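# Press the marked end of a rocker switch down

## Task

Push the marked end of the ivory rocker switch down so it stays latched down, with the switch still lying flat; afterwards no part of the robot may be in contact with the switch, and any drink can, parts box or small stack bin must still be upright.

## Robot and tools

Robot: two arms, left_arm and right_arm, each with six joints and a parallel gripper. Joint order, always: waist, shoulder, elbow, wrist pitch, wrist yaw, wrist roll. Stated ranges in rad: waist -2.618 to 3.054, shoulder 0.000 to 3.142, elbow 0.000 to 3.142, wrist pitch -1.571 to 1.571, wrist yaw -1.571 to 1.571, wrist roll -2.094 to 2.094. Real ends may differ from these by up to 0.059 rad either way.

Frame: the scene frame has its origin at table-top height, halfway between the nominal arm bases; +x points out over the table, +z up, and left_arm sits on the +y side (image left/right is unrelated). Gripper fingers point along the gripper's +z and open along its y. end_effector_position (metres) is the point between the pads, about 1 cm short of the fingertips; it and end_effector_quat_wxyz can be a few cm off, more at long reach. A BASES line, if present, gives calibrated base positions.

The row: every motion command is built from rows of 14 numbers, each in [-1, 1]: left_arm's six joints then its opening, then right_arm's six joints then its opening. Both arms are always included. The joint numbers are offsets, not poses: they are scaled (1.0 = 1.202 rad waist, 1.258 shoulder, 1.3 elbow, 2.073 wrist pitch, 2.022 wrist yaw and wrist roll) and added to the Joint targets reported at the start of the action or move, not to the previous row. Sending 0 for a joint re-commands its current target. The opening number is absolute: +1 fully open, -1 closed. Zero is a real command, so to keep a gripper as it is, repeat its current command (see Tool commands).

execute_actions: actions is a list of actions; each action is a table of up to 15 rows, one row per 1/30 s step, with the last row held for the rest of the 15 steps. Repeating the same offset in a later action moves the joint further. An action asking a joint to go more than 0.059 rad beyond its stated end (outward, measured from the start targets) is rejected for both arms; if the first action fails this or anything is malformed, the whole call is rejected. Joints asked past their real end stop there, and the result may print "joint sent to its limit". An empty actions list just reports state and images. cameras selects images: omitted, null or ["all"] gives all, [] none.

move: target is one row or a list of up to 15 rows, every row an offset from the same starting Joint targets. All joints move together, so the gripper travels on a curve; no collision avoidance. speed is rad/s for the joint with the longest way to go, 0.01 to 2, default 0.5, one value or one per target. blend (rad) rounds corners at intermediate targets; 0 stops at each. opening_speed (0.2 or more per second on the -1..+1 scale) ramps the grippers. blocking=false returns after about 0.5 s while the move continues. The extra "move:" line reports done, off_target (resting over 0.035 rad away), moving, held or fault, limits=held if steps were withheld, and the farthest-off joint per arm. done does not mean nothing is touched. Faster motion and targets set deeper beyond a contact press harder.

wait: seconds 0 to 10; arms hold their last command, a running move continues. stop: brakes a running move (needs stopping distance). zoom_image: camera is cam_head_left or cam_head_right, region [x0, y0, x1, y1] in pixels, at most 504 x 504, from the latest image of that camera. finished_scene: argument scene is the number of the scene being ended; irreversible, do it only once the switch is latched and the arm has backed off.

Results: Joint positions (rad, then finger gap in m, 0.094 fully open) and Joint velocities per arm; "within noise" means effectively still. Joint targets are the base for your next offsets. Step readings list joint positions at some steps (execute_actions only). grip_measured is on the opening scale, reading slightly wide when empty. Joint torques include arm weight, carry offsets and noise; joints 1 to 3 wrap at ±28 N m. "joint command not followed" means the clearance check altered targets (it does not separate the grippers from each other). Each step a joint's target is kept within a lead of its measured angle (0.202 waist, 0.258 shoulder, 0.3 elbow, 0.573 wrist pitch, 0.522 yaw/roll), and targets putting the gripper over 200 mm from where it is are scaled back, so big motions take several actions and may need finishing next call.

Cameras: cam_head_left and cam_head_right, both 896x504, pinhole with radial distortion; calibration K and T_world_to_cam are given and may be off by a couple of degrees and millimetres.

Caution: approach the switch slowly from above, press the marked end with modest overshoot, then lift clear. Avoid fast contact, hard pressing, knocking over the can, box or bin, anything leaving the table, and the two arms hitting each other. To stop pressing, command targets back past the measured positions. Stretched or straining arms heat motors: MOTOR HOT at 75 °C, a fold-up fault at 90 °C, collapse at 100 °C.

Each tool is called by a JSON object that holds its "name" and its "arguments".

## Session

{"name": "execute_actions", "arguments": {"actions": []}}

Scene clock: 0.00 s.
left_arm: end_effector_position=(+0.4252, +0.2846, +0.1121) grip_measured=+1.000 end_effector_quat_wxyz=(+0.604, -0.041, +0.796, +0.012) | right_arm: end_effector_position=(+0.4148, -0.2792, +0.1161) grip_measured=+1.000 end_effector_quat_wxyz=(+0.622, +0.064, +0.779, -0.053)
Joint positions: left_arm=[0.015 1.501 0.327 0.9 -0.072 -0.052 0.094] | right_arm=[-0.001 1.617 0.385 1.006 0.133 0.026 0.094]
Joint velocities: within noise
Joint torques (N m): no reading
Heat: left arm: 24 °C; right arm: 28 °C.
Joint targets: left_arm=[0.015 1.492 0.336 0.910 -0.072 -0.052] | right_arm=[-0.001 1.609 0.392 1.009 0.134 0.026]
Tool commands: left_gripper/opening=+1.0 right_gripper/opening=+1.0

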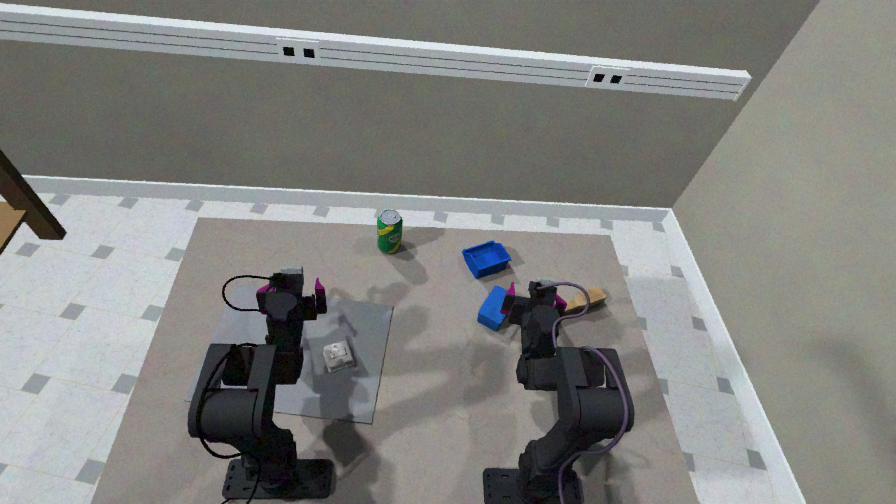

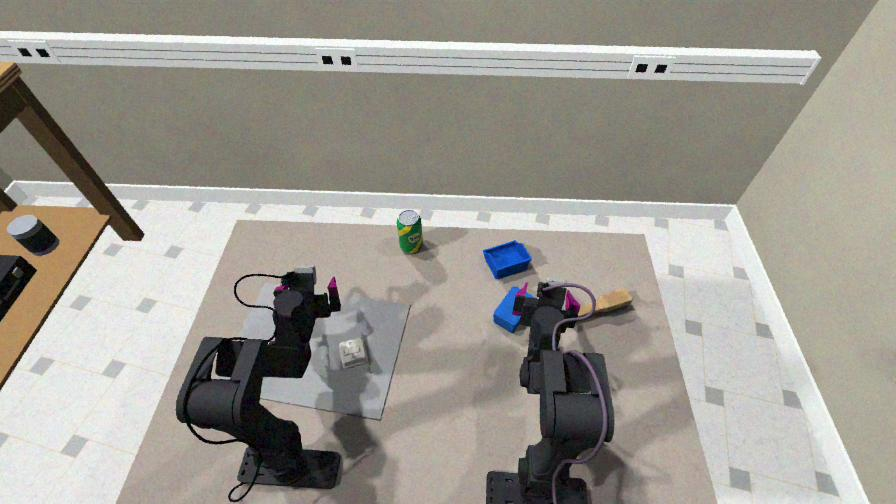

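{"name": "zoom_image", "arguments": {"camera": "cam_head_right", "region": [317, 319, 387, 389]}}

{"name": "zoom_image", "arguments": {"camera": "cam_head_left", "region": [304, 321, 374, 391]}}

Scaled by 7.200 from the camera's 896x504 image, which has a finer 1280x720 frame.

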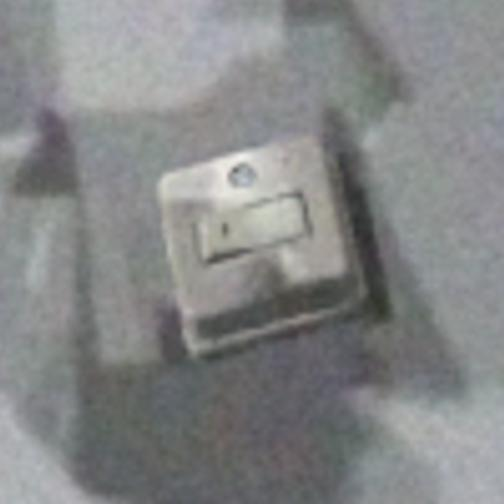

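Scaled by 7.200 from the camera's 896x504 image, which has a finer 1280x720 frame.

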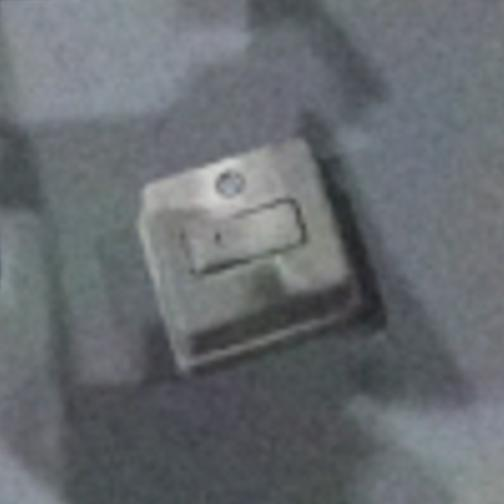

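{"name": "move", "arguments": {"target": [[-0.06, 0.0397, 0.3569, -0.2147, 0.0356, 0.0257, -1, 0, 0, 0, 0, 0, 0, 1], [-0.2601, 0.0494, 0.7742, -0.98, 0.0356, 0.0257, -1, 0, 0, 0, 0, 0, 0, 1], [-0.2601, 0.0889, 0.5776, -0.9522, 0.0356, 0.0257, -1, 0, 0, 0, 0, 0, 0, 1], [-0.2601, 0.1325, 0.4865, -0.8686, 0.0356, 0.0257, -1, 0, 0, 0, 0, 0, 0, 1], [0.0, 0.0494, 0.7742, -0.98, 0.0356, 0.0257, -1, 0, 0, 0, 0, 0, 0, 1]], "speed": [1.2, 1.6, 0.7, 0.15, 0.7], "blend": [0.15, 0.08, 0, 0, 0]}}

{"name": "zoom_image", "arguments": {"camera": "cam_head_right", "region": [317, 319, 387, 389]}}

{"name": "zoom_image", "arguments": {"camera": "cam_head_left", "region": [304, 321, 374, 391]}}

Scene clock: 13.77 s.
left_arm: end_effector_position=(+0.3586, +0.2724, +0.1368) grip_measured=-0.995 end_effector_quat_wxyz=(+0.102, -0.004, +0.995, +0.001) | right_arm: end_effector_position=(+0.4148, -0.2792, +0.1161) grip_measured=+1.000 end_effector_quat_wxyz=(+0.622, +0.064, +0.779, -0.053)
Joint positions: left_arm=[0.015 1.575 1.325 -1.116 -0.003 -0.011 0] | right_arm=[-0.001 1.617 0.385 1.006 0.133 0.026 0.094]
Joint velocities: within noise
Joint torques (N m): left_arm=[0.01 -7.69 8.84 0.9 0.03 0.07] | right_arm=[-0.01 -5.26 5.91 2.1 0.01 -0.03]
Heat: left arm: 25 °C; right arm: 30 °C.
Joint targets: left_arm=[0.015 1.554 1.342 -1.121 0.000 -0.001] | right_arm=[-0.001 1.609 0.392 1.009 0.134 0.026]
move: done

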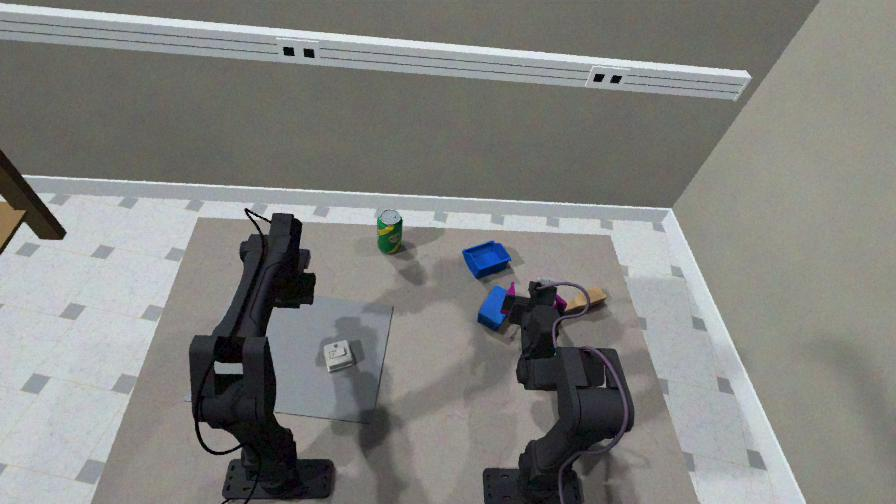

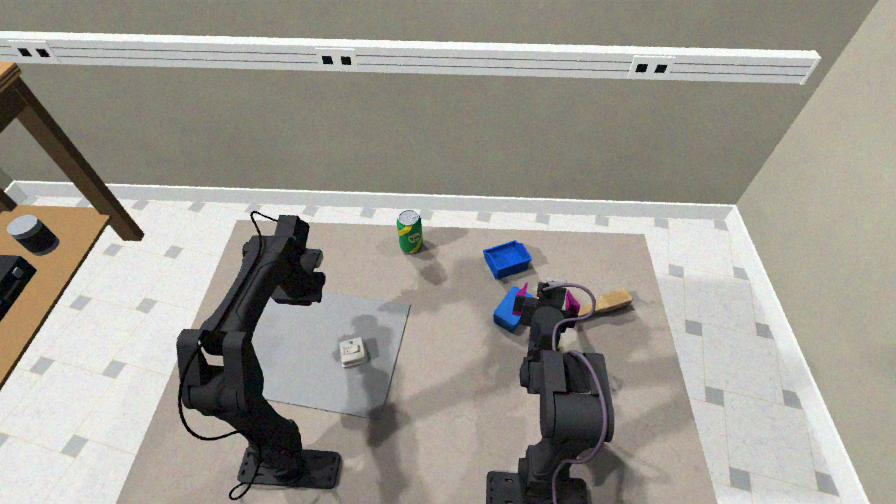

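Scaled by 7.200 from the camera's 896x504 image, which has a finer 1280x720 frame.

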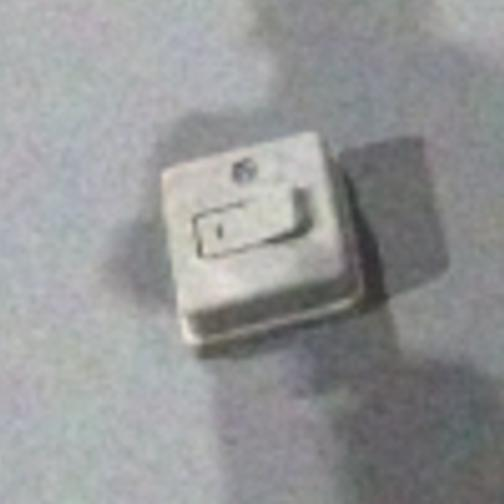

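Scaled by 7.200 from the camera's 896x504 image, which has a finer 1280x720 frame.

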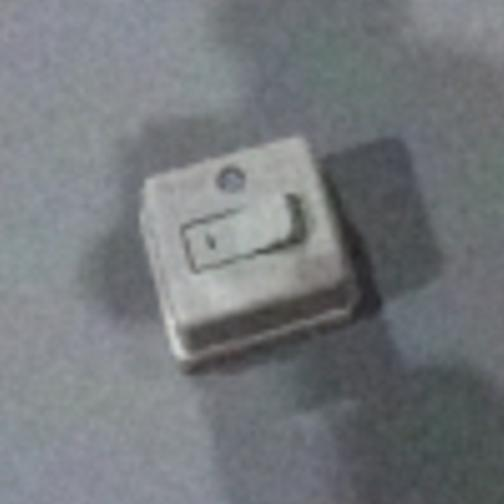

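Marked end is down; the other end is raised.

{"name": "finished_scene", "arguments": {"scene": 3}}

The scene is finished: the task was done.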